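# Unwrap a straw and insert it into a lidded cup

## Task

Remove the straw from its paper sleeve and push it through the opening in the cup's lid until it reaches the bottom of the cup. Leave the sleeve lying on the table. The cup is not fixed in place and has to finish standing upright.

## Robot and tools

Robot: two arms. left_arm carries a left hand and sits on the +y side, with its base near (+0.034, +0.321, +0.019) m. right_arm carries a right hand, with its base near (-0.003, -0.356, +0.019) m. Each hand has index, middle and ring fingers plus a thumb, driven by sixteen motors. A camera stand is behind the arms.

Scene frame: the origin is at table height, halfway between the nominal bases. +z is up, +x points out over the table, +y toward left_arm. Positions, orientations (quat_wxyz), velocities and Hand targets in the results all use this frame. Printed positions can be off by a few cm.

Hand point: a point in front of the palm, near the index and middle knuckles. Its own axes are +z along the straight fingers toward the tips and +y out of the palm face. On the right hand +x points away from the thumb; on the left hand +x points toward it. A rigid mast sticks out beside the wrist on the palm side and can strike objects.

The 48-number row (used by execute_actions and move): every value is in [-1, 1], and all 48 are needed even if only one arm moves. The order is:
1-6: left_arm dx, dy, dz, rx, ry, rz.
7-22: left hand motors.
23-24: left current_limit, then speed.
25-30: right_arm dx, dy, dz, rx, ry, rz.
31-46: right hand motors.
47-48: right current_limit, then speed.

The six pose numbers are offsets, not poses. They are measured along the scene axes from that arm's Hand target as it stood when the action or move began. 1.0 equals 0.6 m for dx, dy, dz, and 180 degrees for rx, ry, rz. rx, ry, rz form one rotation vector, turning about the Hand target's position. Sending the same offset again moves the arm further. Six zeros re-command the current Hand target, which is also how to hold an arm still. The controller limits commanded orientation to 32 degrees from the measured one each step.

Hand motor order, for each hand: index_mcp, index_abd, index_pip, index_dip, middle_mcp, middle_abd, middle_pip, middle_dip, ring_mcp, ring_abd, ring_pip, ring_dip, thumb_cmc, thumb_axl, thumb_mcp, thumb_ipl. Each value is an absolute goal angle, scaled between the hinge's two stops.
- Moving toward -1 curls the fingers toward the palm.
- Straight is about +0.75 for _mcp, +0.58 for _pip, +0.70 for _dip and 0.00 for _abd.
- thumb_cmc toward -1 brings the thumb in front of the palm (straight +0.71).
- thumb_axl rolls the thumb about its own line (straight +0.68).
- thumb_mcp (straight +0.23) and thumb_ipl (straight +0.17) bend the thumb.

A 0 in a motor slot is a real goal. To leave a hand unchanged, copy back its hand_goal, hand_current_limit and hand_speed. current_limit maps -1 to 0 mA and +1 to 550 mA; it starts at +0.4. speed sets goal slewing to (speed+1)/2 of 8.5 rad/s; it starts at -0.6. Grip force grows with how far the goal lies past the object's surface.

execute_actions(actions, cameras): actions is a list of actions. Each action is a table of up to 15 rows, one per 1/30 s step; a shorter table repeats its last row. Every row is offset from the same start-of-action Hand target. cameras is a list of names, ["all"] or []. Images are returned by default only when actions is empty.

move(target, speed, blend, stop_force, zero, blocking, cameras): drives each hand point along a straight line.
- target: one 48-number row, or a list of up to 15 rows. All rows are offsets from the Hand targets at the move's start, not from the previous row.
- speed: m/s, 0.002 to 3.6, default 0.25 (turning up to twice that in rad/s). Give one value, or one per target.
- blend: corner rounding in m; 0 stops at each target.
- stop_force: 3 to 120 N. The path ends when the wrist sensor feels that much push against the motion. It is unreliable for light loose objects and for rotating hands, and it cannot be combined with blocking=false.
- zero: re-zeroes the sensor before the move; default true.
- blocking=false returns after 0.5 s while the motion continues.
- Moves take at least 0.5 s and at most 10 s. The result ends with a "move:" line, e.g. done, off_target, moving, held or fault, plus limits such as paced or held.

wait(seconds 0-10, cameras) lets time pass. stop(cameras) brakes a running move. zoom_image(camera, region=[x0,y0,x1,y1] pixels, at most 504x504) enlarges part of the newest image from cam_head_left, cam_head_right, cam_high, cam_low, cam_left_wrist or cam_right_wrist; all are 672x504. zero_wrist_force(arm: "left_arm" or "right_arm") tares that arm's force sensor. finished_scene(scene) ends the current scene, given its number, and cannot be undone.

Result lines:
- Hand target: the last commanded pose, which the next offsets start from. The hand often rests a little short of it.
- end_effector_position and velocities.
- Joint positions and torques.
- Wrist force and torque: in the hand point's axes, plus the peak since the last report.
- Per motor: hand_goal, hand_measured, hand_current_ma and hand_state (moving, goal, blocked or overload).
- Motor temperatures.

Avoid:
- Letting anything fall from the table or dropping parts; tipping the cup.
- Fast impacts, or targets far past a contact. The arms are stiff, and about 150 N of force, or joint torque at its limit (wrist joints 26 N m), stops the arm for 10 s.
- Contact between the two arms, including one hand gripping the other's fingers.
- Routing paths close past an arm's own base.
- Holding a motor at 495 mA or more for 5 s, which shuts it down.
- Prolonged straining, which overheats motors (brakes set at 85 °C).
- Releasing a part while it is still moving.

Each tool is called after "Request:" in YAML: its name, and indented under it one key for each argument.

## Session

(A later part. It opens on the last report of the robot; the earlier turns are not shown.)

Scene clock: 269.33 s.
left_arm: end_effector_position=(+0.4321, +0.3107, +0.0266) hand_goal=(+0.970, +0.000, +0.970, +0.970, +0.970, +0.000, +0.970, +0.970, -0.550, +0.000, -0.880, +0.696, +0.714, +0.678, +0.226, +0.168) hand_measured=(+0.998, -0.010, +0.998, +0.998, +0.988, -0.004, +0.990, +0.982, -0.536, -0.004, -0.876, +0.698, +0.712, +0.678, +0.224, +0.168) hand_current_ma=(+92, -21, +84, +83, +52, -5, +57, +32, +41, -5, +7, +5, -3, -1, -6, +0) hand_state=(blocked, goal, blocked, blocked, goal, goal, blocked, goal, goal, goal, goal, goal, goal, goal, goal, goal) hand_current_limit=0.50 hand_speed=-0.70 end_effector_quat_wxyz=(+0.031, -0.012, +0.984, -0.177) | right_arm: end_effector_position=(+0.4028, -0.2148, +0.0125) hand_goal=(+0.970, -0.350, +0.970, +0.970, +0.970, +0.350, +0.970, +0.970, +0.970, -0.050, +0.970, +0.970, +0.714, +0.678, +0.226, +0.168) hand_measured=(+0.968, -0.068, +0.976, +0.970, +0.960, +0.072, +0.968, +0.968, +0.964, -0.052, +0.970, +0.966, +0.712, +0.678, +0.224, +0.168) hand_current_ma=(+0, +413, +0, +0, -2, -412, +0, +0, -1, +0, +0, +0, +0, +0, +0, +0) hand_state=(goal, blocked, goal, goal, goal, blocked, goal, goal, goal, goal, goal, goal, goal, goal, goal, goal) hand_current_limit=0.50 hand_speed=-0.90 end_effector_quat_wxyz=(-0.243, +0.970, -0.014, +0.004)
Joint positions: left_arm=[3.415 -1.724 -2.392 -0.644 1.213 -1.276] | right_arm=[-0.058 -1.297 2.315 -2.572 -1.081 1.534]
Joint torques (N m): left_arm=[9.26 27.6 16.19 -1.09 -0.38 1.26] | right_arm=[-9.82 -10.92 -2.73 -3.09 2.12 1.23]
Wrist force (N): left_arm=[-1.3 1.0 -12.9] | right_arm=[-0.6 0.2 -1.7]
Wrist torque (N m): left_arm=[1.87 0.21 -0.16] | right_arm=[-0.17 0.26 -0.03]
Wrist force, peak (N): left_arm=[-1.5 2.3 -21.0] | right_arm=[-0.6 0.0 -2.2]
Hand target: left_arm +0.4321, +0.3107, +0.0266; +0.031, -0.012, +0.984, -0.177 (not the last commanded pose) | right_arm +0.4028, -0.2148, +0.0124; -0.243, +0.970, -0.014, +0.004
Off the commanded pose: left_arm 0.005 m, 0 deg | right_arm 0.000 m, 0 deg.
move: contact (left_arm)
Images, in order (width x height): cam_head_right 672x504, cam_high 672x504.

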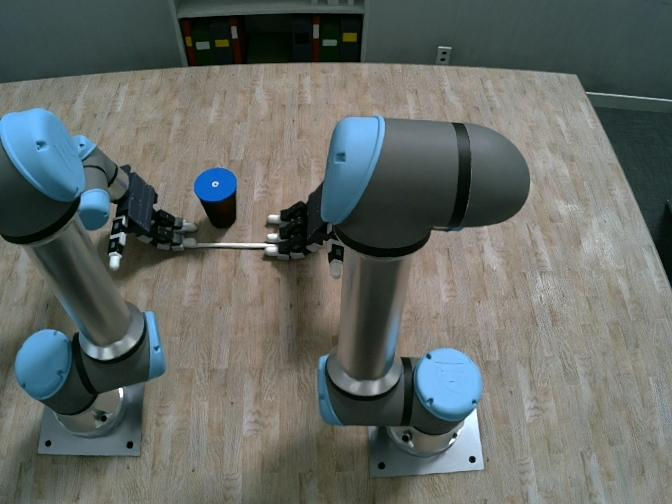

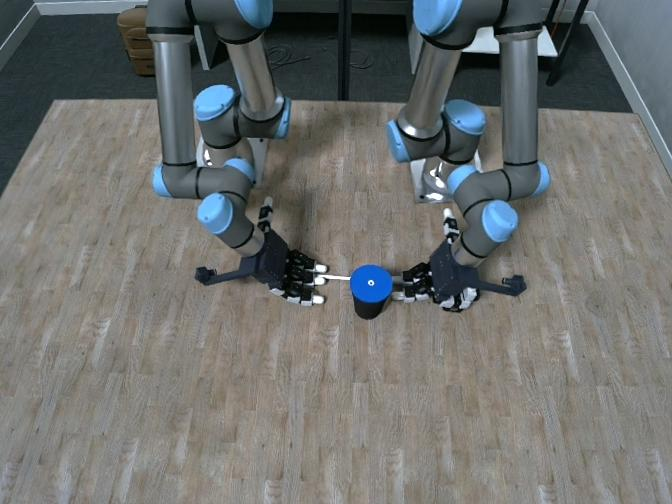

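Request:
move:
  target: [0,0,0,0,0,0,0.97,0,0.97,0.97,0.97,0,0.97,0.97,-0.55,0.0,-0.88,0.696,0.714,0.678,0.226,0.168,0.5,-0.7,-0.0028,-0.0331,0.0025,0,0,0,0.97,-0.35,0.97,0.97,0.97,0.35,0.97,0.97,0.97,-0.05,0.97,0.97,0.714,0.678,0.226,0.168,0.5,-0.9]
  speed: 0.02
  cameras: ["cam_high","cam_head_right"]

Request:
zoom_image:
  camera: "cam_high"
  region: [290, 240, 430, 320]

Request:
zoom_image:
  camera: "cam_head_right"
  region: [160, 200, 300, 280]

Scene clock: 274.67 s.
left_arm: end_effector_position=(+0.4321, +0.3107, +0.0266) hand_goal=(+0.970, +0.000, +0.970, +0.970, +0.970, +0.000, +0.970, +0.970, -0.550, +0.000, -0.880, +0.696, +0.714, +0.678, +0.226, +0.168) hand_measured=(+0.998, -0.010, +0.998, +0.986, +0.988, -0.004, +0.990, +0.982, -0.536, -0.004, -0.876, +0.698, +0.712, +0.678, +0.224, +0.168) hand_current_ma=(+92, -21, +84, +45, +51, -5, +57, +32, +41, -5, +7, +5, -3, -1, -6, +0) hand_state=(blocked, goal, blocked, goal, goal, goal, blocked, goal, goal, goal, goal, goal, goal, goal, goal, goal) hand_current_limit=0.50 hand_speed=-0.70 end_effector_quat_wxyz=(+0.031, -0.012, +0.984, -0.177) | right_arm: end_effector_position=(+0.4012, -0.2345, +0.0139) hand_goal=(+0.970, -0.350, +0.970, +0.970, +0.970, +0.350, +0.970, +0.970, +0.970, -0.050, +0.970, +0.970, +0.714, +0.678, +0.226, +0.168) hand_measured=(+0.968, -0.068, +0.976, +0.970, +0.962, +0.072, +0.970, +0.968, +0.964, -0.052, +0.970, +0.966, +0.712, +0.678, +0.224, +0.168) hand_current_ma=(+0, +413, +1, +0, -1, -412, +0, +0, -1, +0, +0, +0, +0, +0, +0, +0) hand_state=(goal, blocked, goal, goal, goal, blocked, goal, goal, goal, goal, goal, goal, goal, goal, goal, goal) hand_current_limit=0.50 hand_speed=-0.90 end_effector_quat_wxyz=(-0.243, +0.970, -0.014, +0.004)
Joint positions: left_arm=[3.415 -1.724 -2.392 -0.644 1.213 -1.276] | right_arm=[-0.105 -1.318 2.329 -2.539 -1.082 1.48]
Joint torques (N m): left_arm=[8.41 26.37 17.28 -0.53 -0.19 0.75] | right_arm=[-12.11 -36.65 -1.53 0.07 -0.57 -0.9]
Wrist force (N): left_arm=[-1.0 -2.3 -6.0] | right_arm=[-0.6 -0.9 0.5]
Wrist torque (N m): left_arm=[0.96 0.06 -0.19] | right_arm=[-0.41 0.23 0.00]
Wrist force, peak (N): left_arm=[-1.3 0.8 -13.2] | right_arm=[-0.6 -5.5 2.5]
Hand target: left_arm +0.4321, +0.3107, +0.0266; +0.031, -0.012, +0.984, -0.177 | right_arm +0.4012, -0.2347, +0.0139; -0.243, +0.970, -0.014, +0.004
Off the commanded pose: left_arm 0.000 m, 0 deg | right_arm 0.000 m, 0 deg.
move: done
Images, in order (width x height): cam_head_right 672x504, cam_high 672x504.

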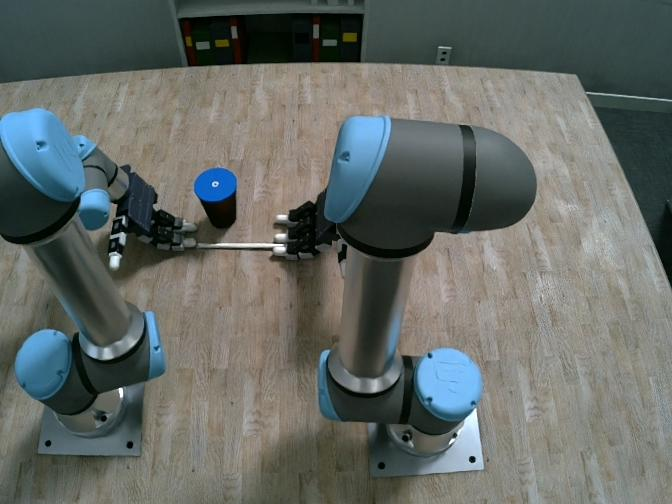

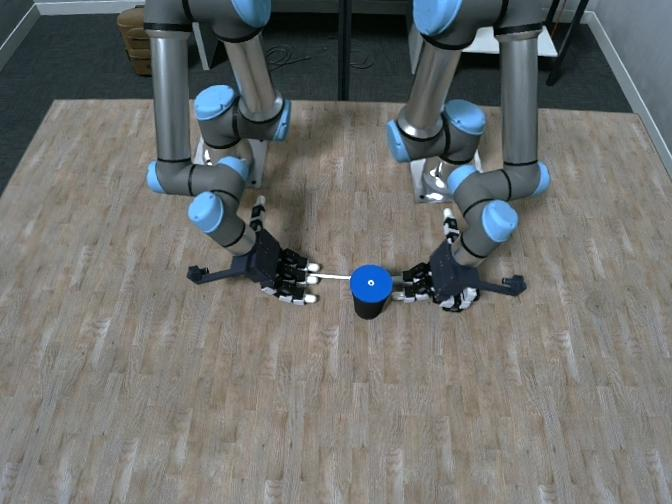

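Scaled by 3.600 from the camera's 672x504 image, which has a finer 960x720 frame.

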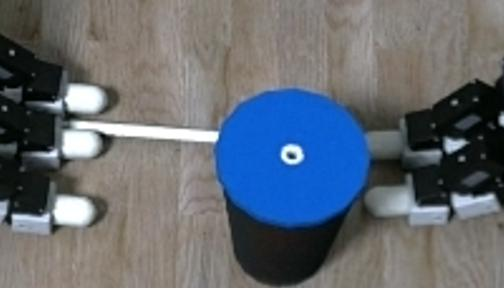

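Scaled by 3.600 from the camera's 672x504 image, which has a finer 960x720 frame.

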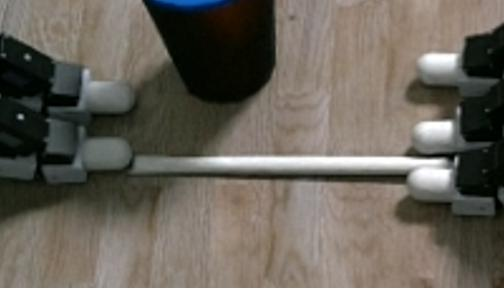

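Request:
zoom_image:
  camera: "cam_high"
  region: [300, 260, 350, 295]

Request:
zoom_image:
  camera: "cam_head_right"
  region: [250, 225, 300, 265]

Request:
zoom_image:
  camera: "cam_head_right"
  region: [170, 225, 220, 265]

Scaled by 10.080 from the camera's 672x504 image, which has a finer 960x720 frame.

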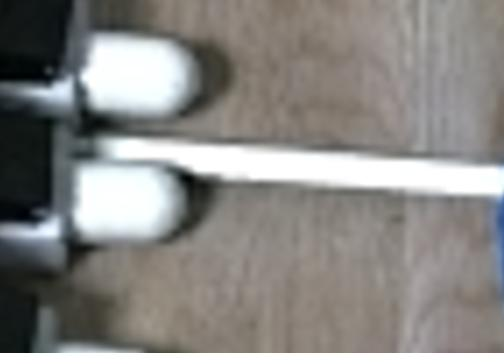

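Scaled by 10.080 from the camera's 672x504 image, which has a finer 960x720 frame.

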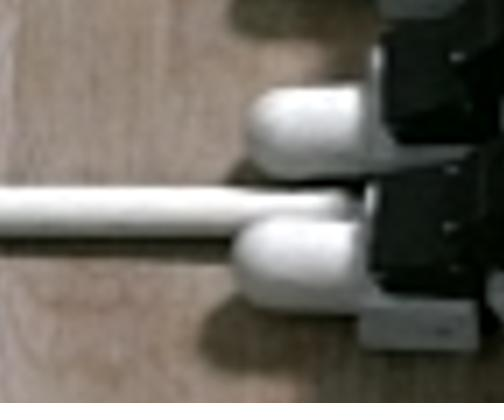

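Scaled by 10.080 from the camera's 672x504 image, which has a finer 960x720 frame.

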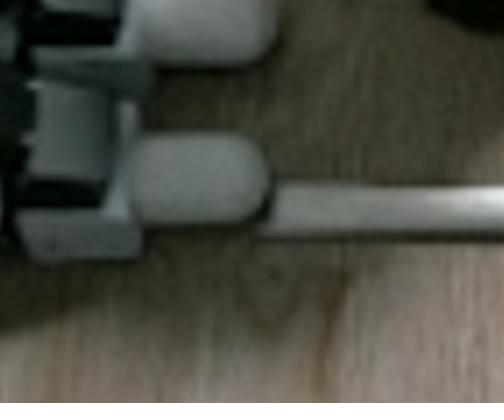

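Request:
move:
  target:
    - [0,0,0.034,0,0,0,0.97,0,0.97,0.97,0.97,0,0.97,0.97,-0.55,0.0,-0.88,0.696,0.714,0.678,0.226,0.168,0.5,-0.7,0,0,-0.002,0,0,0,0.97,-0.35,0.97,0.97,0.97,0.35,0.97,0.97,0.97,-0.05,0.97,0.97,0.714,0.678,0.226,0.168,0.5,-0.9]
    - [-0.003,-0.037,0.03,0,0,0,0.97,0,0.97,0.97,0.97,0,0.97,0.97,-0.55,0.0,-0.88,0.696,0.714,0.678,0.226,0.168,0.5,-0.7,0,0,-0.002,0,0,0,0.97,-0.35,0.97,0.97,0.97,0.35,0.97,0.97,0.97,-0.05,0.97,0.97,0.714,0.678,0.226,0.168,0.5,-0.9]
  speed: 0.06
  cameras: ["cam_high","cam_head_right","cam_head_left"]

Request:
zoom_image:
  camera: "cam_high"
  region: [380, 255, 430, 300]

Request:
zoom_image:
  camera: "cam_head_right"
  region: [170, 220, 230, 265]

Request:
zoom_image:
  camera: "cam_head_left"
  region: [150, 210, 230, 265]

Scene clock: 289.47 s.
left_arm: end_effector_position=(+0.4303, +0.2886, +0.0446) hand_goal=(+0.970, +0.000, +0.970, +0.970, +0.970, +0.000, +0.970, +0.970, -0.550, +0.000, -0.880, +0.696, +0.714, +0.678, +0.226, +0.168) hand_measured=(+0.966, -0.004, +0.970, +0.972, +0.964, -0.002, +0.970, +0.972, -0.536, -0.004, -0.876, +0.698, +0.712, +0.678, +0.224, +0.168) hand_current_ma=(-11, -5, +0, +4, -11, -4, +0, +4, +41, -5, +7, +5, -3, -1, -6, +0) hand_state=(goal, goal, goal, goal, goal, goal, goal, goal, goal, goal, goal, goal, goal, goal, goal, goal) hand_current_limit=0.50 hand_speed=-0.70 end_effector_quat_wxyz=(+0.031, -0.012, +0.984, -0.177) | right_arm: end_effector_position=(+0.4012, -0.2347, +0.0127) hand_goal=(+0.970, -0.350, +0.970, +0.970, +0.970, +0.350, +0.970, +0.970, +0.970, -0.050, +0.970, +0.970, +0.714, +0.678, +0.226, +0.168) hand_measured=(+0.968, -0.068, +0.976, +0.970, +0.962, +0.072, +0.970, +0.968, +0.964, -0.052, +0.970, +0.966, +0.712, +0.678, +0.224, +0.168) hand_current_ma=(+0, +413, +1, +0, -1, -412, +0, +0, -1, +0, +0, +0, +0, +0, +0, +0) hand_state=(goal, blocked, goal, goal, goal, blocked, goal, goal, goal, goal, goal, goal, goal, goal, goal, goal) hand_current_limit=0.50 hand_speed=-0.90 end_effector_quat_wxyz=(-0.243, +0.970, -0.014, +0.004)
Joint positions: left_arm=[3.361 -1.677 -2.38 -0.682 1.211 -1.334] | right_arm=[-0.106 -1.315 2.33 -2.543 -1.082 1.48]
Joint torques (N m): left_arm=[-6.53 14.3 5.5 5.4 -0.8 -1.71] | right_arm=[-13.24 -9.64 -2.58 -4.15 0.01 -1.06]
Wrist force (N): left_arm=[0.1 0.4 0.0] | right_arm=[-0.2 -0.9 0.6]
Wrist torque (N m): left_arm=[0.02 0.00 0.02] | right_arm=[-0.43 0.19 0.03]
Wrist force, peak (N): left_arm=[-1.0 -2.6 -6.3] | right_arm=[-0.7 -1.2 1.0]
Hand target: left_arm +0.4303, +0.2885, +0.0446; +0.031, -0.012, +0.984, -0.177 | right_arm +0.4012, -0.2347, +0.0127; -0.243, +0.970, -0.014, +0.004
Off the commanded pose: left_arm 0.000 m, 0 deg | right_arm 0.000 m, 0 deg.
move: done
Images, in order (width x height): cam_head_left 672x504, cam_head_right 672x504, cam_high 672x504.

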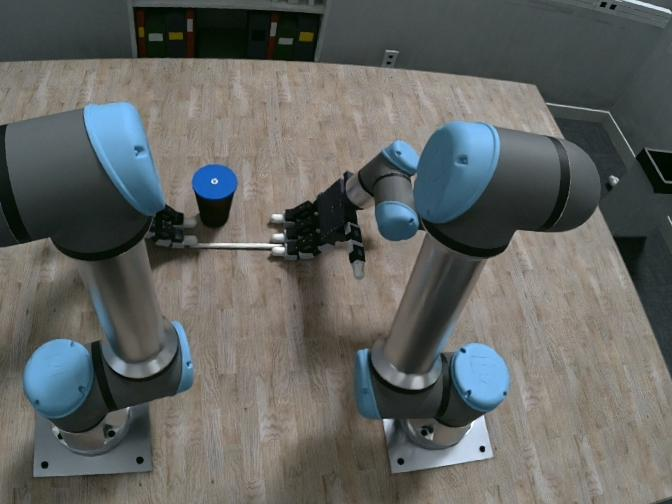

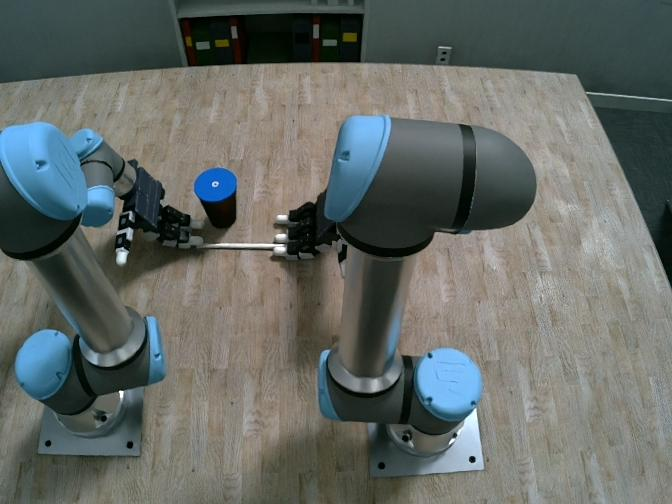

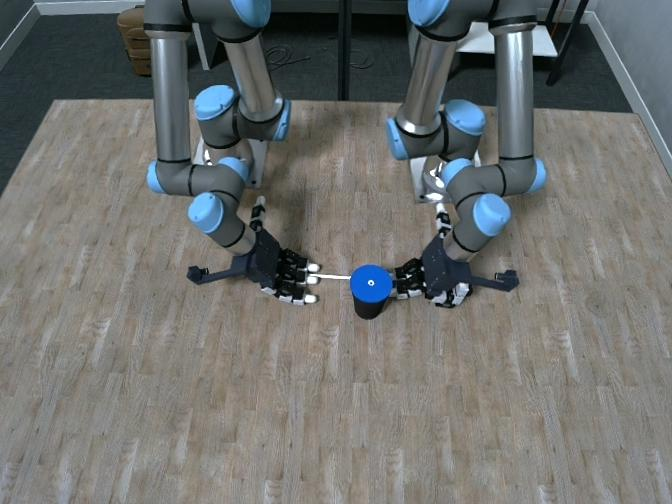

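Scaled by 10.080 from the camera's 672x504 image, which has a finer 960x720 frame.

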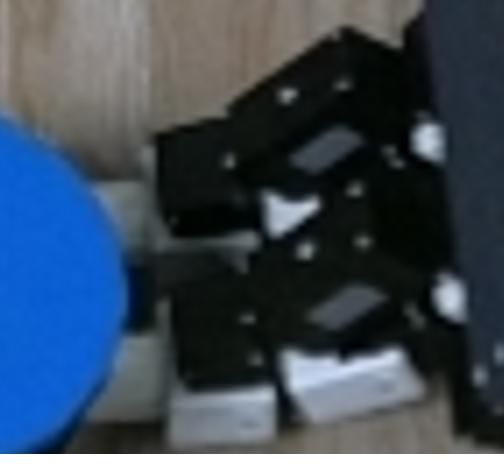

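Scaled by 8.400 from the camera's 672x504 image, which has a finer 960x720 frame.

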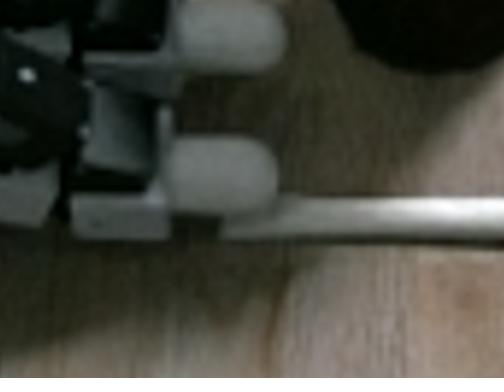

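Scaled by 6.300 from the camera's 672x504 image, which has a finer 960x720 frame.

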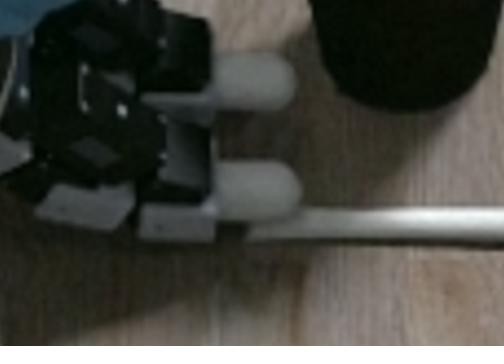

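Request:
move:
  target: [-0.0018,-0.001,-0.055,0,0,0,0.97,0,0.97,0.97,0.97,0,0.97,0.97,-0.55,0.0,-0.88,0.696,0.714,0.678,0.226,0.168,0.5,-0.7,0,0,0,0,0,0,0.97,-0.35,0.97,0.97,0.97,0.35,0.97,0.97,0.97,-0.05,0.97,0.97,0.714,0.678,0.226,0.168,0.5,-0.9]
  speed: 0.008
  stop_force: 26
  cameras: ["cam_head_right"]

Request:
zoom_image:
  camera: "cam_head_right"
  region: [170, 220, 230, 265]

Scene clock: 297.00 s.
left_arm: end_effector_position=(+0.4298, +0.2882, +0.0261) hand_goal=(+0.970, +0.000, +0.970, +0.970, +0.970, +0.000, +0.970, +0.970, -0.550, +0.000, -0.880, +0.696, +0.714, +0.678, +0.226, +0.168) hand_measured=(+1.000, -0.014, +1.000, +0.998, +0.990, -0.002, +0.992, +0.984, -0.536, -0.004, -0.876, +0.698, +0.712, +0.678, +0.224, +0.168) hand_current_ma=(+96, -28, +87, +84, +57, -4, +61, +34, +41, -5, +7, +5, -3, -1, -6, +0) hand_state=(blocked, goal, blocked, blocked, goal, goal, blocked, goal, goal, goal, goal, goal, goal, goal, goal, goal) hand_current_limit=0.50 hand_speed=-0.70 end_effector_quat_wxyz=(+0.031, -0.012, +0.984, -0.177) | right_arm: end_effector_position=(+0.4012, -0.2347, +0.0127) hand_goal=(+0.970, -0.350, +0.970, +0.970, +0.970, +0.350, +0.970, +0.970, +0.970, -0.050, +0.970, +0.970, +0.714, +0.678, +0.226, +0.168) hand_measured=(+0.960, -0.068, +0.974, +0.970, +0.958, +0.072, +0.970, +0.968, +0.964, -0.052, +0.970, +0.966, +0.712, +0.678, +0.224, +0.168) hand_current_ma=(-2, +413, +0, +0, -3, -412, +0, +0, -1, +0, +0, +0, +0, +0, +0, +0) hand_state=(goal, blocked, goal, goal, goal, blocked, goal, goal, goal, goal, goal, goal, goal, goal, goal, goal) hand_current_limit=0.50 hand_speed=-0.90 end_effector_quat_wxyz=(-0.243, +0.970, -0.014, +0.004)
Joint positions: left_arm=[3.36 -1.728 -2.398 -0.613 1.211 -1.335] | right_arm=[-0.106 -1.315 2.33 -2.543 -1.082 1.48]
Joint torques (N m): left_arm=[-13.69 22.41 14.27 -2.09 -1.99 -1.29] | right_arm=[-10.67 -9.15 -2.7 -3.27 2.2 1.13]
Wrist force (N): left_arm=[-1.9 5.4 -28.1] | right_arm=[-0.5 2.2 -2.6]
Wrist torque (N m): left_arm=[3.77 0.47 -0.22] | right_arm=[-0.11 0.23 -0.01]
Wrist force, peak (N): left_arm=[-2.0 6.2 -35.5] | right_arm=[-0.7 2.0 -3.3]
Hand target: left_arm +0.4298, +0.2882, +0.0261; +0.031, -0.012, +0.984, -0.177 (not the last commanded pose) | right_arm +0.4012, -0.2347, +0.0127; -0.243, +0.970, -0.014, +0.004
Off the commanded pose: left_arm 0.014 m, 0 deg | right_arm 0.000 m, 0 deg.
move: contact (left_arm)
Images, in order (width x height): cam_head_right 672x504.

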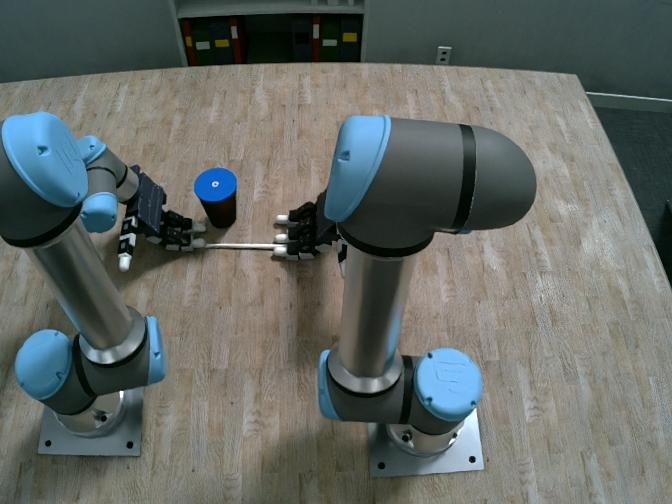

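Scaled by 8.400 from the camera's 672x504 image, which has a finer 960x720 frame.

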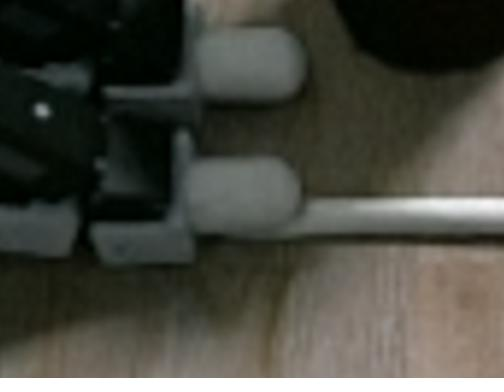

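Request:
move:
  target: [0,0,0,0,0,0,0.97,0,0.97,0.97,0.97,0,0.97,0.97,-0.55,0.0,-0.88,0.696,0.714,0.678,0.226,0.168,0.5,-0.7,-0.0028,-0.0331,0.0025,0,0,0,0.97,-0.35,0.97,0.97,0.97,0.35,0.97,0.97,0.97,-0.05,0.97,0.97,0.714,0.678,0.226,0.168,0.5,-0.9]
  speed: 0.02
  cameras: ["cam_high","cam_head_right"]

Request:
zoom_image:
  camera: "cam_high"
  region: [290, 255, 360, 300]

Request:
zoom_image:
  camera: "cam_head_right"
  region: [170, 200, 310, 280]

Scene clock: 304.73 s.
left_arm: end_effector_position=(+0.4298, +0.2882, +0.0261) hand_goal=(+0.970, +0.000, +0.970, +0.970, +0.970, +0.000, +0.970, +0.970, -0.550, +0.000, -0.880, +0.696, +0.714, +0.678, +0.226, +0.168) hand_measured=(+1.000, -0.014, +1.000, +0.998, +0.990, -0.002, +0.992, +0.984, -0.536, -0.004, -0.876, +0.698, +0.712, +0.678, +0.224, +0.168) hand_current_ma=(+96, -28, +87, +84, +57, -4, +61, +34, +41, -5, +7, +5, -3, -1, -6, +0) hand_state=(blocked, goal, blocked, blocked, goal, goal, blocked, goal, goal, goal, goal, goal, goal, goal, goal, goal) hand_current_limit=0.50 hand_speed=-0.70 end_effector_quat_wxyz=(+0.031, -0.012, +0.984, -0.177) | right_arm: end_effector_position=(+0.3995, -0.2544, +0.0142) hand_goal=(+0.970, -0.350, +0.970, +0.970, +0.970, +0.350, +0.970, +0.970, +0.970, -0.050, +0.970, +0.970, +0.714, +0.678, +0.226, +0.168) hand_measured=(+0.966, -0.122, +0.974, +0.970, +0.964, +0.110, +0.972, +0.970, +0.964, -0.052, +0.970, +0.966, +0.712, +0.678, +0.224, +0.168) hand_current_ma=(+0, +412, +0, +0, -1, -412, +0, +0, -1, +0, +0, +0, +0, +0, +0, +0) hand_state=(goal, blocked, goal, goal, goal, blocked, goal, goal, goal, goal, goal, goal, goal, goal, goal, goal) hand_current_limit=0.50 hand_speed=-0.90 end_effector_quat_wxyz=(-0.243, +0.970, -0.014, +0.004)
Joint positions: left_arm=[3.36 -1.728 -2.398 -0.613 1.211 -1.335] | right_arm=[-0.154 -1.336 2.341 -2.509 -1.085 1.426]
Joint torques (N m): left_arm=[-8.17 22.37 12.97 0.88 1.57 0.28] | right_arm=[-15.68 -34.57 -2.56 -0.07 -0.54 -1.75]
Wrist force (N): left_arm=[-2.2 -2.4 -18.0] | right_arm=[-0.3 -1.0 0.7]
Wrist torque (N m): left_arm=[2.54 0.23 -0.41] | right_arm=[-0.45 0.19 0.02]
Wrist force, peak (N): left_arm=[-2.0 5.6 -28.3] | right_arm=[-0.3 -5.7 2.8]
Hand target: left_arm +0.4298, +0.2882, +0.0261; +0.031, -0.012, +0.984, -0.177 | right_arm +0.3995, -0.2545, +0.0142; -0.243, +0.970, -0.014, +0.004
Off the commanded pose: left_arm 0.000 m, 0 deg | right_arm 0.000 m, 0 deg.
move: done
Images, in order (width x height): cam_head_right 672x504, cam_high 672x504.

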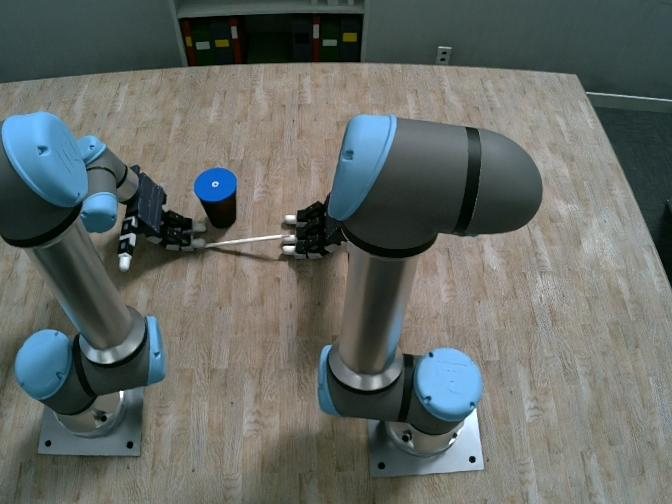

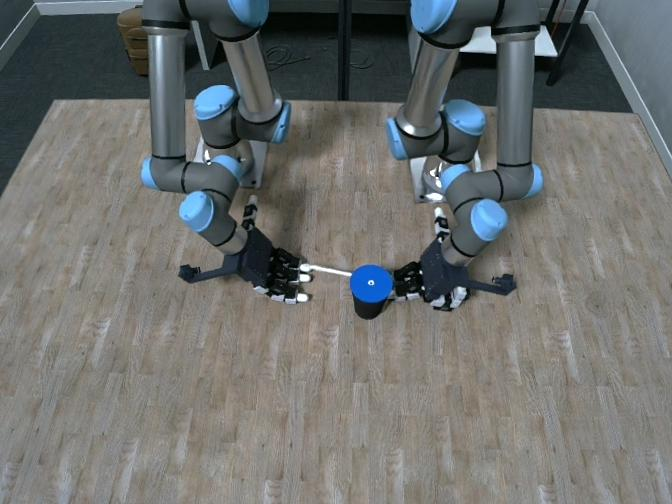

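Scaled by 7.200 from the camera's 672x504 image, which has a finer 960x720 frame.

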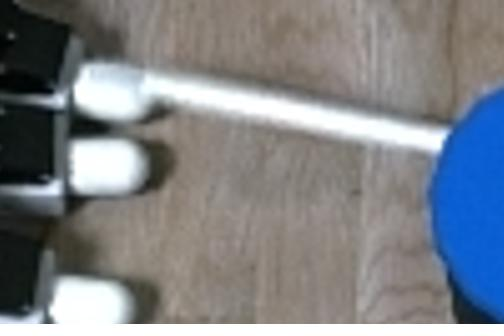

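Scaled by 3.600 from the camera's 672x504 image, which has a finer 960x720 frame.

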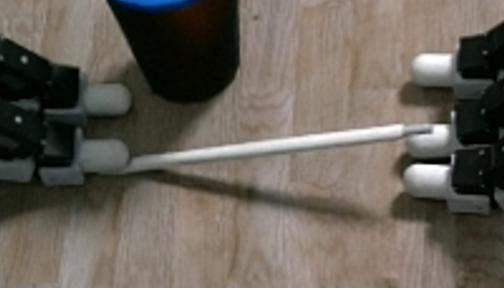

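Request:
move:
  target:
    - [0,0,0,0,0,0,0.97,0,0.97,0.97,0.97,0,0.97,0.97,-0.55,0.0,-0.88,0.696,0.714,0.678,0.226,0.168,0.5,-0.7,-0.003,-0.1,0,0,0,0,0.97,-0.25,0.97,0.97,0.97,0.25,0.97,0.97,0.97,-0.05,0.97,0.97,0.714,0.678,0.226,0.168,0.2,-0.9]
    - [0,0,0,0,0,0,0.97,0,0.97,0.97,0.97,0,0.97,0.97,-0.55,0.0,-0.88,0.696,0.714,0.678,0.226,0.168,0.5,-0.7,0.03,-0.1,0.1,-0.0444,-0.0167,0,0.97,0,0.97,0.97,0.97,0,0.97,0.97,0.97,-0.1,0.97,0.97,0.714,0.678,0.226,0.168,0.5,-0.7]
  speed: 0.06
  cameras: ["cam_high","cam_head_right"]

Request:
zoom_image:
  camera: "cam_high"
  region: [270, 230, 390, 310]

Request:
zoom_image:
  camera: "cam_head_right"
  region: [170, 200, 330, 290]

Scene clock: 329.47 s.
left_arm: end_effector_position=(+0.4298, +0.2882, +0.0261) hand_goal=(+0.970, +0.000, +0.970, +0.970, +0.970, +0.000, +0.970, +0.970, -0.550, +0.000, -0.880, +0.696, +0.714, +0.678, +0.226, +0.168) hand_measured=(+1.000, -0.014, +1.000, +0.998, +0.990, -0.002, +0.992, +0.984, -0.536, -0.004, -0.876, +0.698, +0.712, +0.678, +0.224, +0.168) hand_current_ma=(+96, -28, +87, +84, +57, -4, +61, +34, +41, -5, +7, +5, -3, -1, -6, +0) hand_state=(blocked, goal, blocked, blocked, goal, goal, blocked, goal, goal, goal, goal, goal, goal, goal, goal, goal) hand_current_limit=0.50 hand_speed=-0.70 end_effector_quat_wxyz=(+0.031, -0.012, +0.984, -0.177) | right_arm: end_effector_position=(+0.4175, -0.3145, +0.0742) hand_goal=(+0.970, +0.000, +0.970, +0.970, +0.970, +0.000, +0.970, +0.970, +0.970, -0.100, +0.970, +0.970, +0.714, +0.678, +0.226, +0.168) hand_measured=(+0.966, -0.002, +0.970, +0.970, +0.964, +0.004, +0.970, +0.970, +0.964, -0.096, +0.970, +0.966, +0.712, +0.678, +0.224, +0.168) hand_current_ma=(+0, +0, +0, +0, -1, +0, +0, +0, -1, +0, +0, +0, +0, +0, +0, +0) hand_state=(goal, goal, goal, goal, goal, goal, goal, goal, goal, goal, goal, goal, goal, goal, goal, goal) hand_current_limit=0.50 hand_speed=-0.70 end_effector_quat_wxyz=(-0.175, +0.984, -0.007, +0.030)
Joint positions: left_arm=[3.36 -1.728 -2.398 -0.613 1.211 -1.335] | right_arm=[-0.214 -1.478 2.284 -2.363 -1.214 1.366]
Joint torques (N m): left_arm=[3.62 20.91 13.32 3.69 1.58 0.27] | right_arm=[13.19 -32.66 -27.24 -0.09 -0.84 1.66]
Wrist force (N): left_arm=[-2.2 -2.3 -17.9] | right_arm=[-0.3 -0.6 0.8]
Wrist torque (N m): left_arm=[2.52 0.23 -0.41] | right_arm=[-0.35 0.11 -0.07]
Wrist force, peak (N): left_arm=[-2.4 -2.4 -18.3] | right_arm=[-0.4 -1.5 1.1]
Hand target: left_arm +0.4298, +0.2882, +0.0261; +0.031, -0.012, +0.984, -0.177 | right_arm +0.4175, -0.3145, +0.0742; -0.175, +0.984, -0.007, +0.030
Off the commanded pose: left_arm 0.000 m, 0 deg | right_arm 0.000 m, 0 deg.
move: done
Images, in order (width x height): cam_head_right 672x504, cam_high 672x504.

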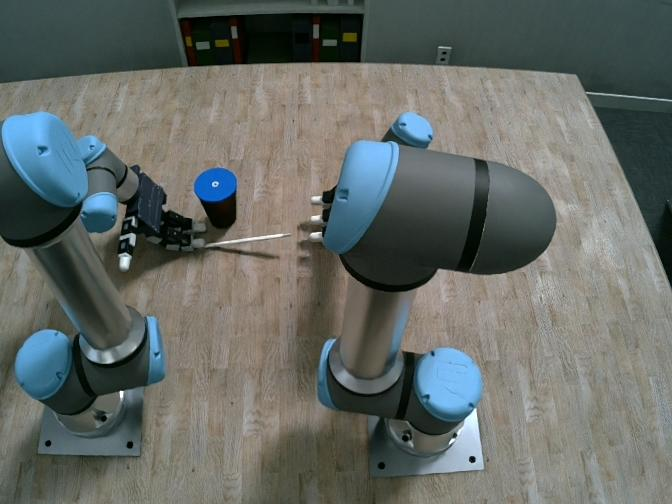

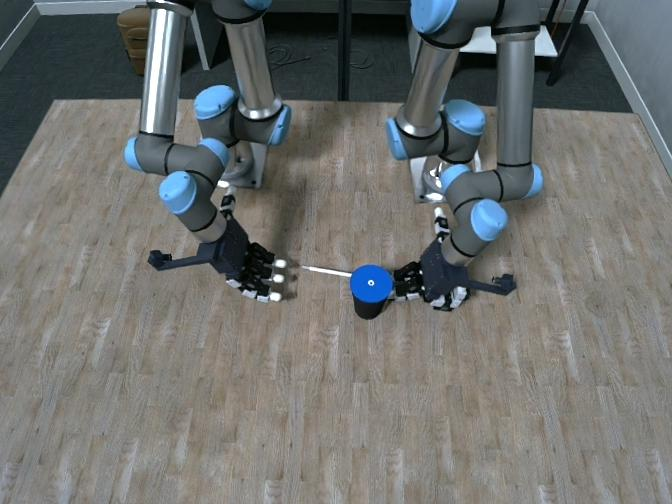

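Scaled by 4.200 from the camera's 672x504 image, which has a finer 960x720 frame.

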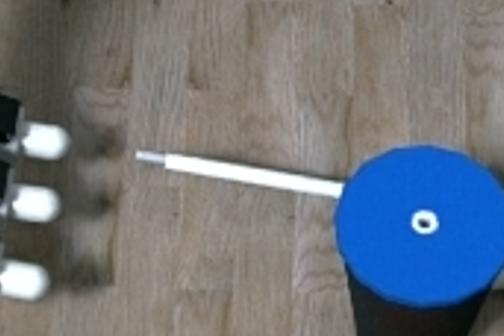

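Scaled by 3.150 from the camera's 672x504 image, which has a finer 960x720 frame.

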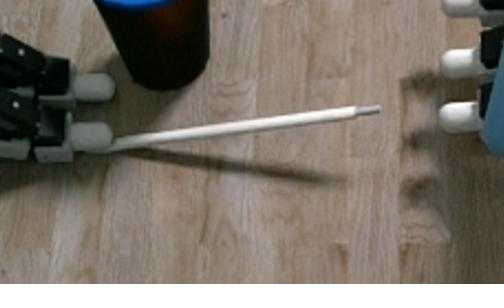

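Request:
move:
  target: [0,0,0,0,0,0,0.97,0,0.97,0.97,0.97,0,0.97,0.97,-0.55,0.0,-0.88,0.696,0.714,0.678,0.226,0.168,0.5,-0.7,0.0003,0.102,0.012,0,0,0,0.97,0,0.97,0.97,0.97,0,0.97,0.97,0.97,-0.1,0.97,0.97,0.714,0.678,0.226,0.168,0.5,-0.7]
  speed: 0.06
  cameras: ["cam_high","cam_head_right"]

Request:
zoom_image:
  camera: "cam_high"
  region: [280, 245, 340, 290]

Request:
zoom_image:
  camera: "cam_head_right"
  region: [250, 205, 330, 265]

Scene clock: 346.60 s.
left_arm: end_effector_position=(+0.4298, +0.2882, +0.0261) hand_goal=(+0.970, +0.000, +0.970, +0.970, +0.970, +0.000, +0.970, +0.970, -0.550, +0.000, -0.880, +0.696, +0.714, +0.678, +0.226, +0.168) hand_measured=(+1.000, -0.014, +1.000, +0.998, +0.990, -0.002, +0.992, +0.984, -0.536, -0.004, -0.876, +0.698, +0.712, +0.678, +0.224, +0.168) hand_current_ma=(+96, -28, +87, +84, +57, -4, +61, +34, +41, -5, +7, +5, -3, -1, -6, +0) hand_state=(blocked, goal, blocked, blocked, goal, goal, blocked, goal, goal, goal, goal, goal, goal, goal, goal, goal) hand_current_limit=0.50 hand_speed=-0.70 end_effector_quat_wxyz=(+0.031, -0.012, +0.984, -0.177) | right_arm: end_effector_position=(+0.4176, -0.2535, +0.0814) hand_goal=(+0.970, +0.000, +0.970, +0.970, +0.970, +0.000, +0.970, +0.970, +0.970, -0.100, +0.970, +0.970, +0.714, +0.678, +0.226, +0.168) hand_measured=(+0.954, -0.002, +0.962, +0.970, +0.964, +0.004, +0.970, +0.970, +0.964, -0.096, +0.970, +0.966, +0.712, +0.678, +0.224, +0.168) hand_current_ma=(-4, +0, -1, +0, -1, +0, +0, +0, -1, +0, +0, +0, +0, +0, +0, +0) hand_state=(goal, goal, goal, goal, goal, goal, goal, goal, goal, goal, goal, goal, goal, goal, goal, goal) hand_current_limit=0.50 hand_speed=-0.70 end_effector_quat_wxyz=(-0.175, +0.984, -0.007, +0.030)
Joint positions: left_arm=[3.36 -1.728 -2.398 -0.613 1.211 -1.335] | right_arm=[-0.068 -1.458 2.255 -2.407 -1.216 1.521]
Joint torques (N m): left_arm=[5.87 21.37 11.5 3.99 1.18 0.29] | right_arm=[13.06 -6.55 -28.48 -4 -0.78 2.14]
Wrist force (N): left_arm=[-2.3 -2.5 -17.8] | right_arm=[-0.5 -1.2 0.8]
Wrist torque (N m): left_arm=[2.46 0.23 -0.40] | right_arm=[-0.43 0.13 -0.08]
Wrist force, peak (N): left_arm=[-2.1 0.3 -20.3] | right_arm=[-0.1 5.3 -2.4]
Hand target: left_arm +0.4298, +0.2882, +0.0261; +0.031, -0.012, +0.984, -0.177 | right_arm +0.4177, -0.2533, +0.0814; -0.175, +0.984, -0.007, +0.030
Off the commanded pose: left_arm 0.000 m, 0 deg | right_arm 0.000 m, 0 deg.
move: done
Images, in order (width x height): cam_head_right 672x504, cam_high 672x504.

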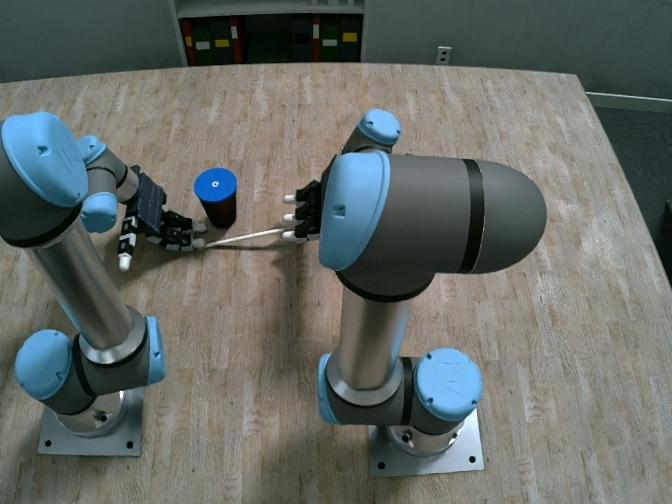

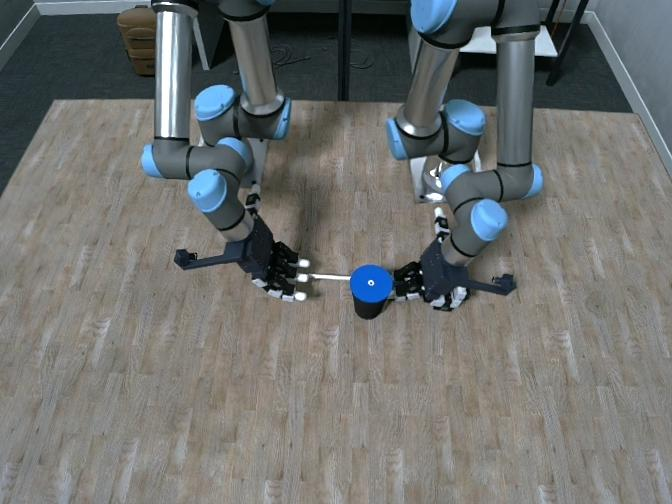

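Scaled by 8.400 from the camera's 672x504 image, which has a finer 960x720 frame.

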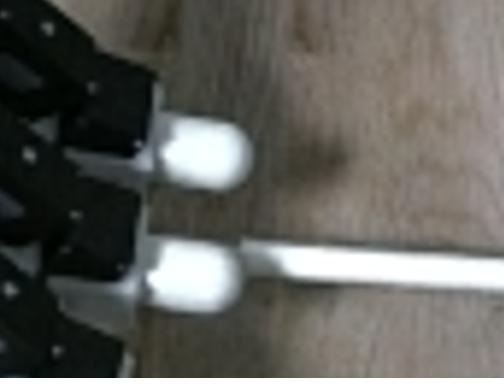

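Scaled by 6.300 from the camera's 672x504 image, which has a finer 960x720 frame.

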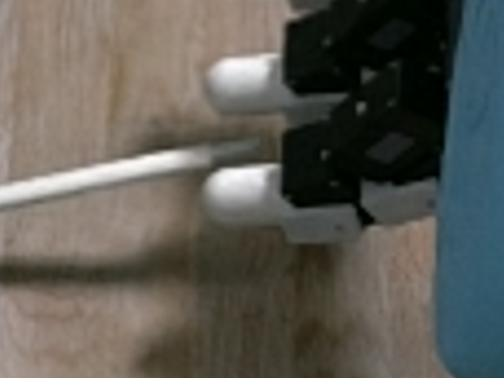

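Request:
move:
  target:
    - [0,0,0,0,0,0,0.97,0,0.97,0.97,0.97,0,0.97,0.97,-0.55,0.0,-0.88,0.696,0.714,0.678,0.226,0.168,0.5,-0.7,0,0,0.03,0,0,0,0.97,0,0.97,0.97,0.97,0,0.97,0.97,0.97,-0.1,0.97,0.97,0.714,0.678,0.226,0.168,0.5,-0.7]
    - [0,0,0,0,0,0,0.97,0,0.97,0.97,0.97,0,0.97,0.97,-0.55,0.0,-0.88,0.696,0.714,0.678,0.226,0.168,0.5,-0.7,0.05,0.002,0.03,0,0,0,0.97,0,0.97,0.97,0.97,0,0.97,0.97,0.97,-0.1,0.97,0.97,0.714,0.678,0.226,0.168,0.5,-0.7]
  speed: 0.06
  cameras: ["cam_high","cam_head_right"]

Request:
zoom_image:
  camera: "cam_high"
  region: [280, 245, 340, 290]

Request:
zoom_image:
  camera: "cam_head_right"
  region: [250, 205, 330, 265]

Scene clock: 368.53 s.
left_arm: end_effector_position=(+0.4298, +0.2882, +0.0261) hand_goal=(+0.970, +0.000, +0.970, +0.970, +0.970, +0.000, +0.970, +0.970, -0.550, +0.000, -0.880, +0.696, +0.714, +0.678, +0.226, +0.168) hand_measured=(+1.000, -0.014, +1.000, +0.998, +0.990, -0.002, +0.992, +0.984, -0.536, -0.004, -0.876, +0.698, +0.712, +0.678, +0.224, +0.168) hand_current_ma=(+96, -28, +87, +84, +57, -4, +61, +34, +41, -5, +7, +5, -3, -1, -6, +0) hand_state=(blocked, goal, blocked, blocked, goal, goal, blocked, goal, goal, goal, goal, goal, goal, goal, goal, goal) hand_current_limit=0.50 hand_speed=-0.70 end_effector_quat_wxyz=(+0.031, -0.012, +0.984, -0.177) | right_arm: end_effector_position=(+0.4475, -0.2521, +0.0995) hand_goal=(+0.970, +0.000, +0.970, +0.970, +0.970, +0.000, +0.970, +0.970, +0.970, -0.100, +0.970, +0.970, +0.714, +0.678, +0.226, +0.168) hand_measured=(+0.954, -0.002, +0.962, +0.970, +0.964, +0.004, +0.970, +0.970, +0.964, -0.096, +0.970, +0.966, +0.712, +0.678, +0.224, +0.168) hand_current_ma=(-4, +0, -1, +0, -1, +0, +0, +0, -1, +0, +0, +0, +0, +0, +0, +0) hand_state=(goal, goal, goal, goal, goal, goal, goal, goal, goal, goal, goal, goal, goal, goal, goal, goal) hand_current_limit=0.50 hand_speed=-0.70 end_effector_quat_wxyz=(-0.175, +0.984, -0.007, +0.030)
Joint positions: left_arm=[3.36 -1.728 -2.398 -0.613 1.211 -1.335] | right_arm=[-0.061 -1.429 2.158 -2.342 -1.217 1.529]
Joint torques (N m): left_arm=[6.33 20.4 12.33 4.11 0.12 0.39] | right_arm=[12.04 -10.44 -28.7 -0.11 -0.8 1.64]
Wrist force (N): left_arm=[-2.4 -2.3 -17.8] | right_arm=[-0.2 -1.6 1.0]
Wrist torque (N m): left_arm=[2.50 0.24 -0.41] | right_arm=[-0.49 0.10 -0.08]
Wrist force, peak (N): left_arm=[-2.3 -2.5 -18.2] | right_arm=[0.4 -1.6 1.1]
Hand target: left_arm +0.4298, +0.2882, +0.0261; +0.031, -0.012, +0.984, -0.177 | right_arm +0.4477, -0.2521, +0.0994; -0.175, +0.984, -0.007, +0.030
Off the commanded pose: left_arm 0.000 m, 0 deg | right_arm 0.000 m, 0 deg.
move: done
Images, in order (width x height): cam_head_right 672x504, cam_high 672x504.

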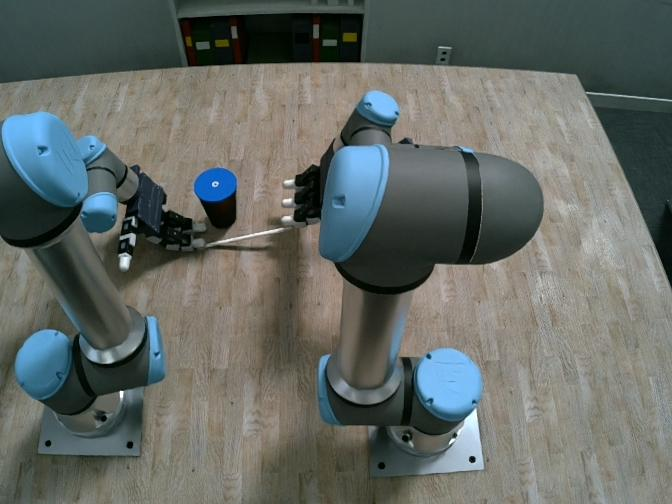

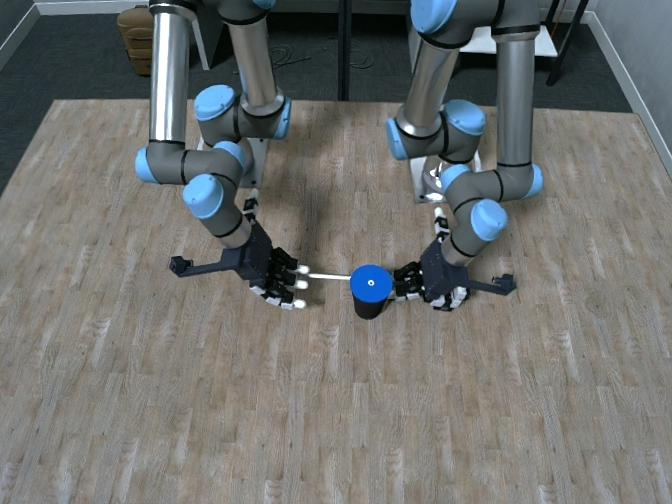

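Scaled by 8.400 from the camera's 672x504 image, which has a finer 960x720 frame.

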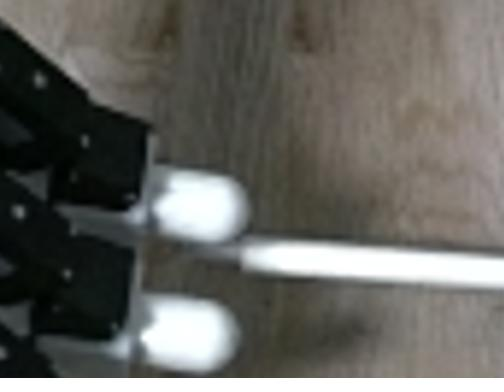

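Scaled by 6.300 from the camera's 672x504 image, which has a finer 960x720 frame.

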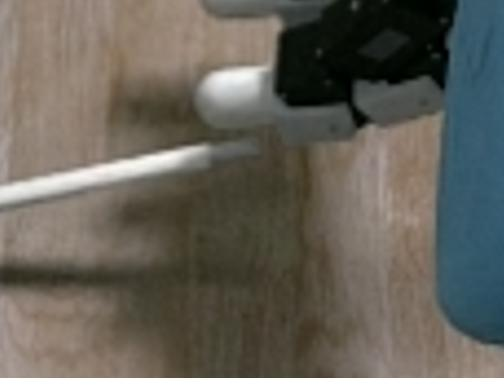

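Request:
move:
  target: [0,0,0,0,0,0,0.97,0,0.97,0.97,0.97,0,0.97,0.97,-0.55,0.0,-0.88,0.696,0.714,0.678,0.226,0.168,0.5,-0.7,-0.0025,-0.0025,-0.08,0,0,0,0.97,0,0.97,0.97,0.97,0,0.97,0.97,0.97,-0.1,0.97,0.97,0.714,0.678,0.226,0.168,0.5,-0.7]
  speed: 0.03
  stop_force: 12
  cameras: ["cam_high","cam_head_right"]

Request:
zoom_image:
  camera: "cam_high"
  region: [280, 245, 340, 290]

Request:
zoom_image:
  camera: "cam_head_right"
  region: [250, 205, 330, 265]

Scene clock: 379.10 s.
left_arm: end_effector_position=(+0.4298, +0.2882, +0.0261) hand_goal=(+0.970, +0.000, +0.970, +0.970, +0.970, +0.000, +0.970, +0.970, -0.550, +0.000, -0.880, +0.696, +0.714, +0.678, +0.226, +0.168) hand_measured=(+1.000, -0.014, +1.000, +0.998, +0.990, -0.002, +0.992, +0.984, -0.536, -0.004, -0.876, +0.698, +0.712, +0.678, +0.224, +0.168) hand_current_ma=(+96, -28, +87, +84, +57, -4, +61, +34, +41, -5, +7, +5, -3, -1, -6, +0) hand_state=(blocked, goal, blocked, blocked, goal, goal, blocked, goal, goal, goal, goal, goal, goal, goal, goal, goal) hand_current_limit=0.50 hand_speed=-0.70 end_effector_quat_wxyz=(+0.031, -0.012, +0.984, -0.177) | right_arm: end_effector_position=(+0.4462, -0.2536, +0.0515) hand_goal=(+0.970, +0.000, +0.970, +0.970, +0.970, +0.000, +0.970, +0.970, +0.970, -0.100, +0.970, +0.970, +0.714, +0.678, +0.226, +0.168) hand_measured=(+0.960, -0.002, +0.968, +0.970, +0.964, +0.004, +0.970, +0.970, +0.964, -0.096, +0.970, +0.966, +0.712, +0.678, +0.224, +0.168) hand_current_ma=(-1, +0, +0, +0, -1, +0, +0, +0, -1, +0, +0, +0, +0, +0, +0, +0) hand_state=(goal, goal, goal, goal, goal, goal, goal, goal, goal, goal, goal, goal, goal, goal, goal, goal) hand_current_limit=0.50 hand_speed=-0.70 end_effector_quat_wxyz=(-0.175, +0.984, -0.007, +0.030)
Joint positions: left_arm=[3.36 -1.728 -2.398 -0.613 1.211 -1.335] | right_arm=[-0.064 -1.334 2.21 -2.489 -1.216 1.525]
Joint torques (N m): left_arm=[7.4 20.46 12.03 3.81 -0.15 0.4] | right_arm=[-12.9 -11.43 -4.99 -4.28 1.1 -1.33]
Wrist force (N): left_arm=[-2.2 -2.3 -19.7] | right_arm=[-0.3 -1.0 0.5]
Wrist torque (N m): left_arm=[2.92 0.28 -0.38] | right_arm=[-0.39 0.12 0.01]
Wrist force, peak (N): left_arm=[-2.3 -2.3 -19.9] | right_arm=[-0.2 -1.7 1.3]
Hand target: left_arm +0.4298, +0.2882, +0.0261; +0.031, -0.012, +0.984, -0.177 | right_arm +0.4462, -0.2536, +0.0514; -0.175, +0.984, -0.007, +0.030
Off the commanded pose: left_arm 0.000 m, 0 deg | right_arm 0.000 m, 0 deg.
move: done
Images, in order (width x height): cam_head_right 672x504, cam_high 672x504.

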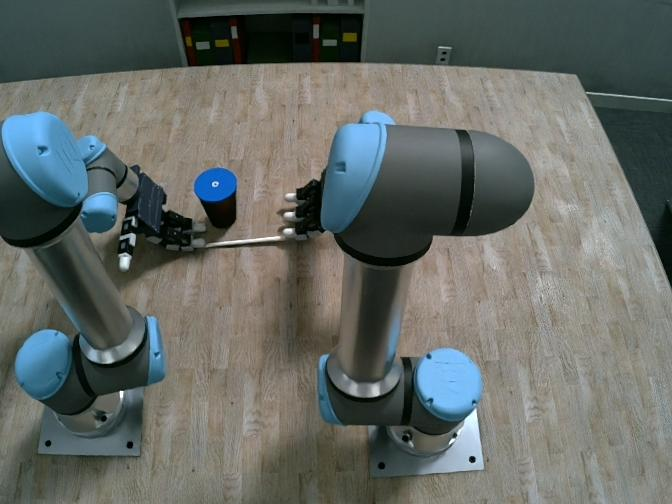

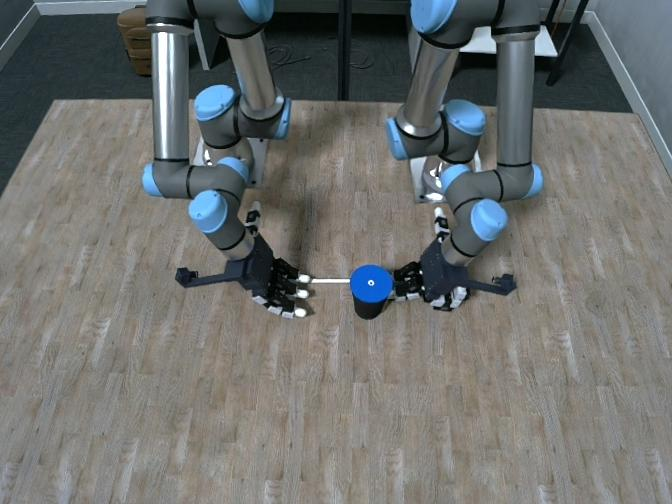

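Scaled by 8.400 from the camera's 672x504 image, which has a finer 960x720 frame.

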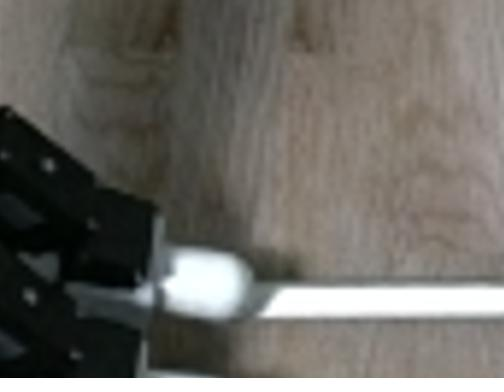

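Scaled by 6.300 from the camera's 672x504 image, which has a finer 960x720 frame.

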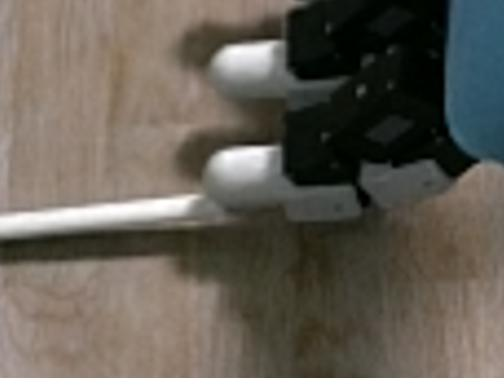

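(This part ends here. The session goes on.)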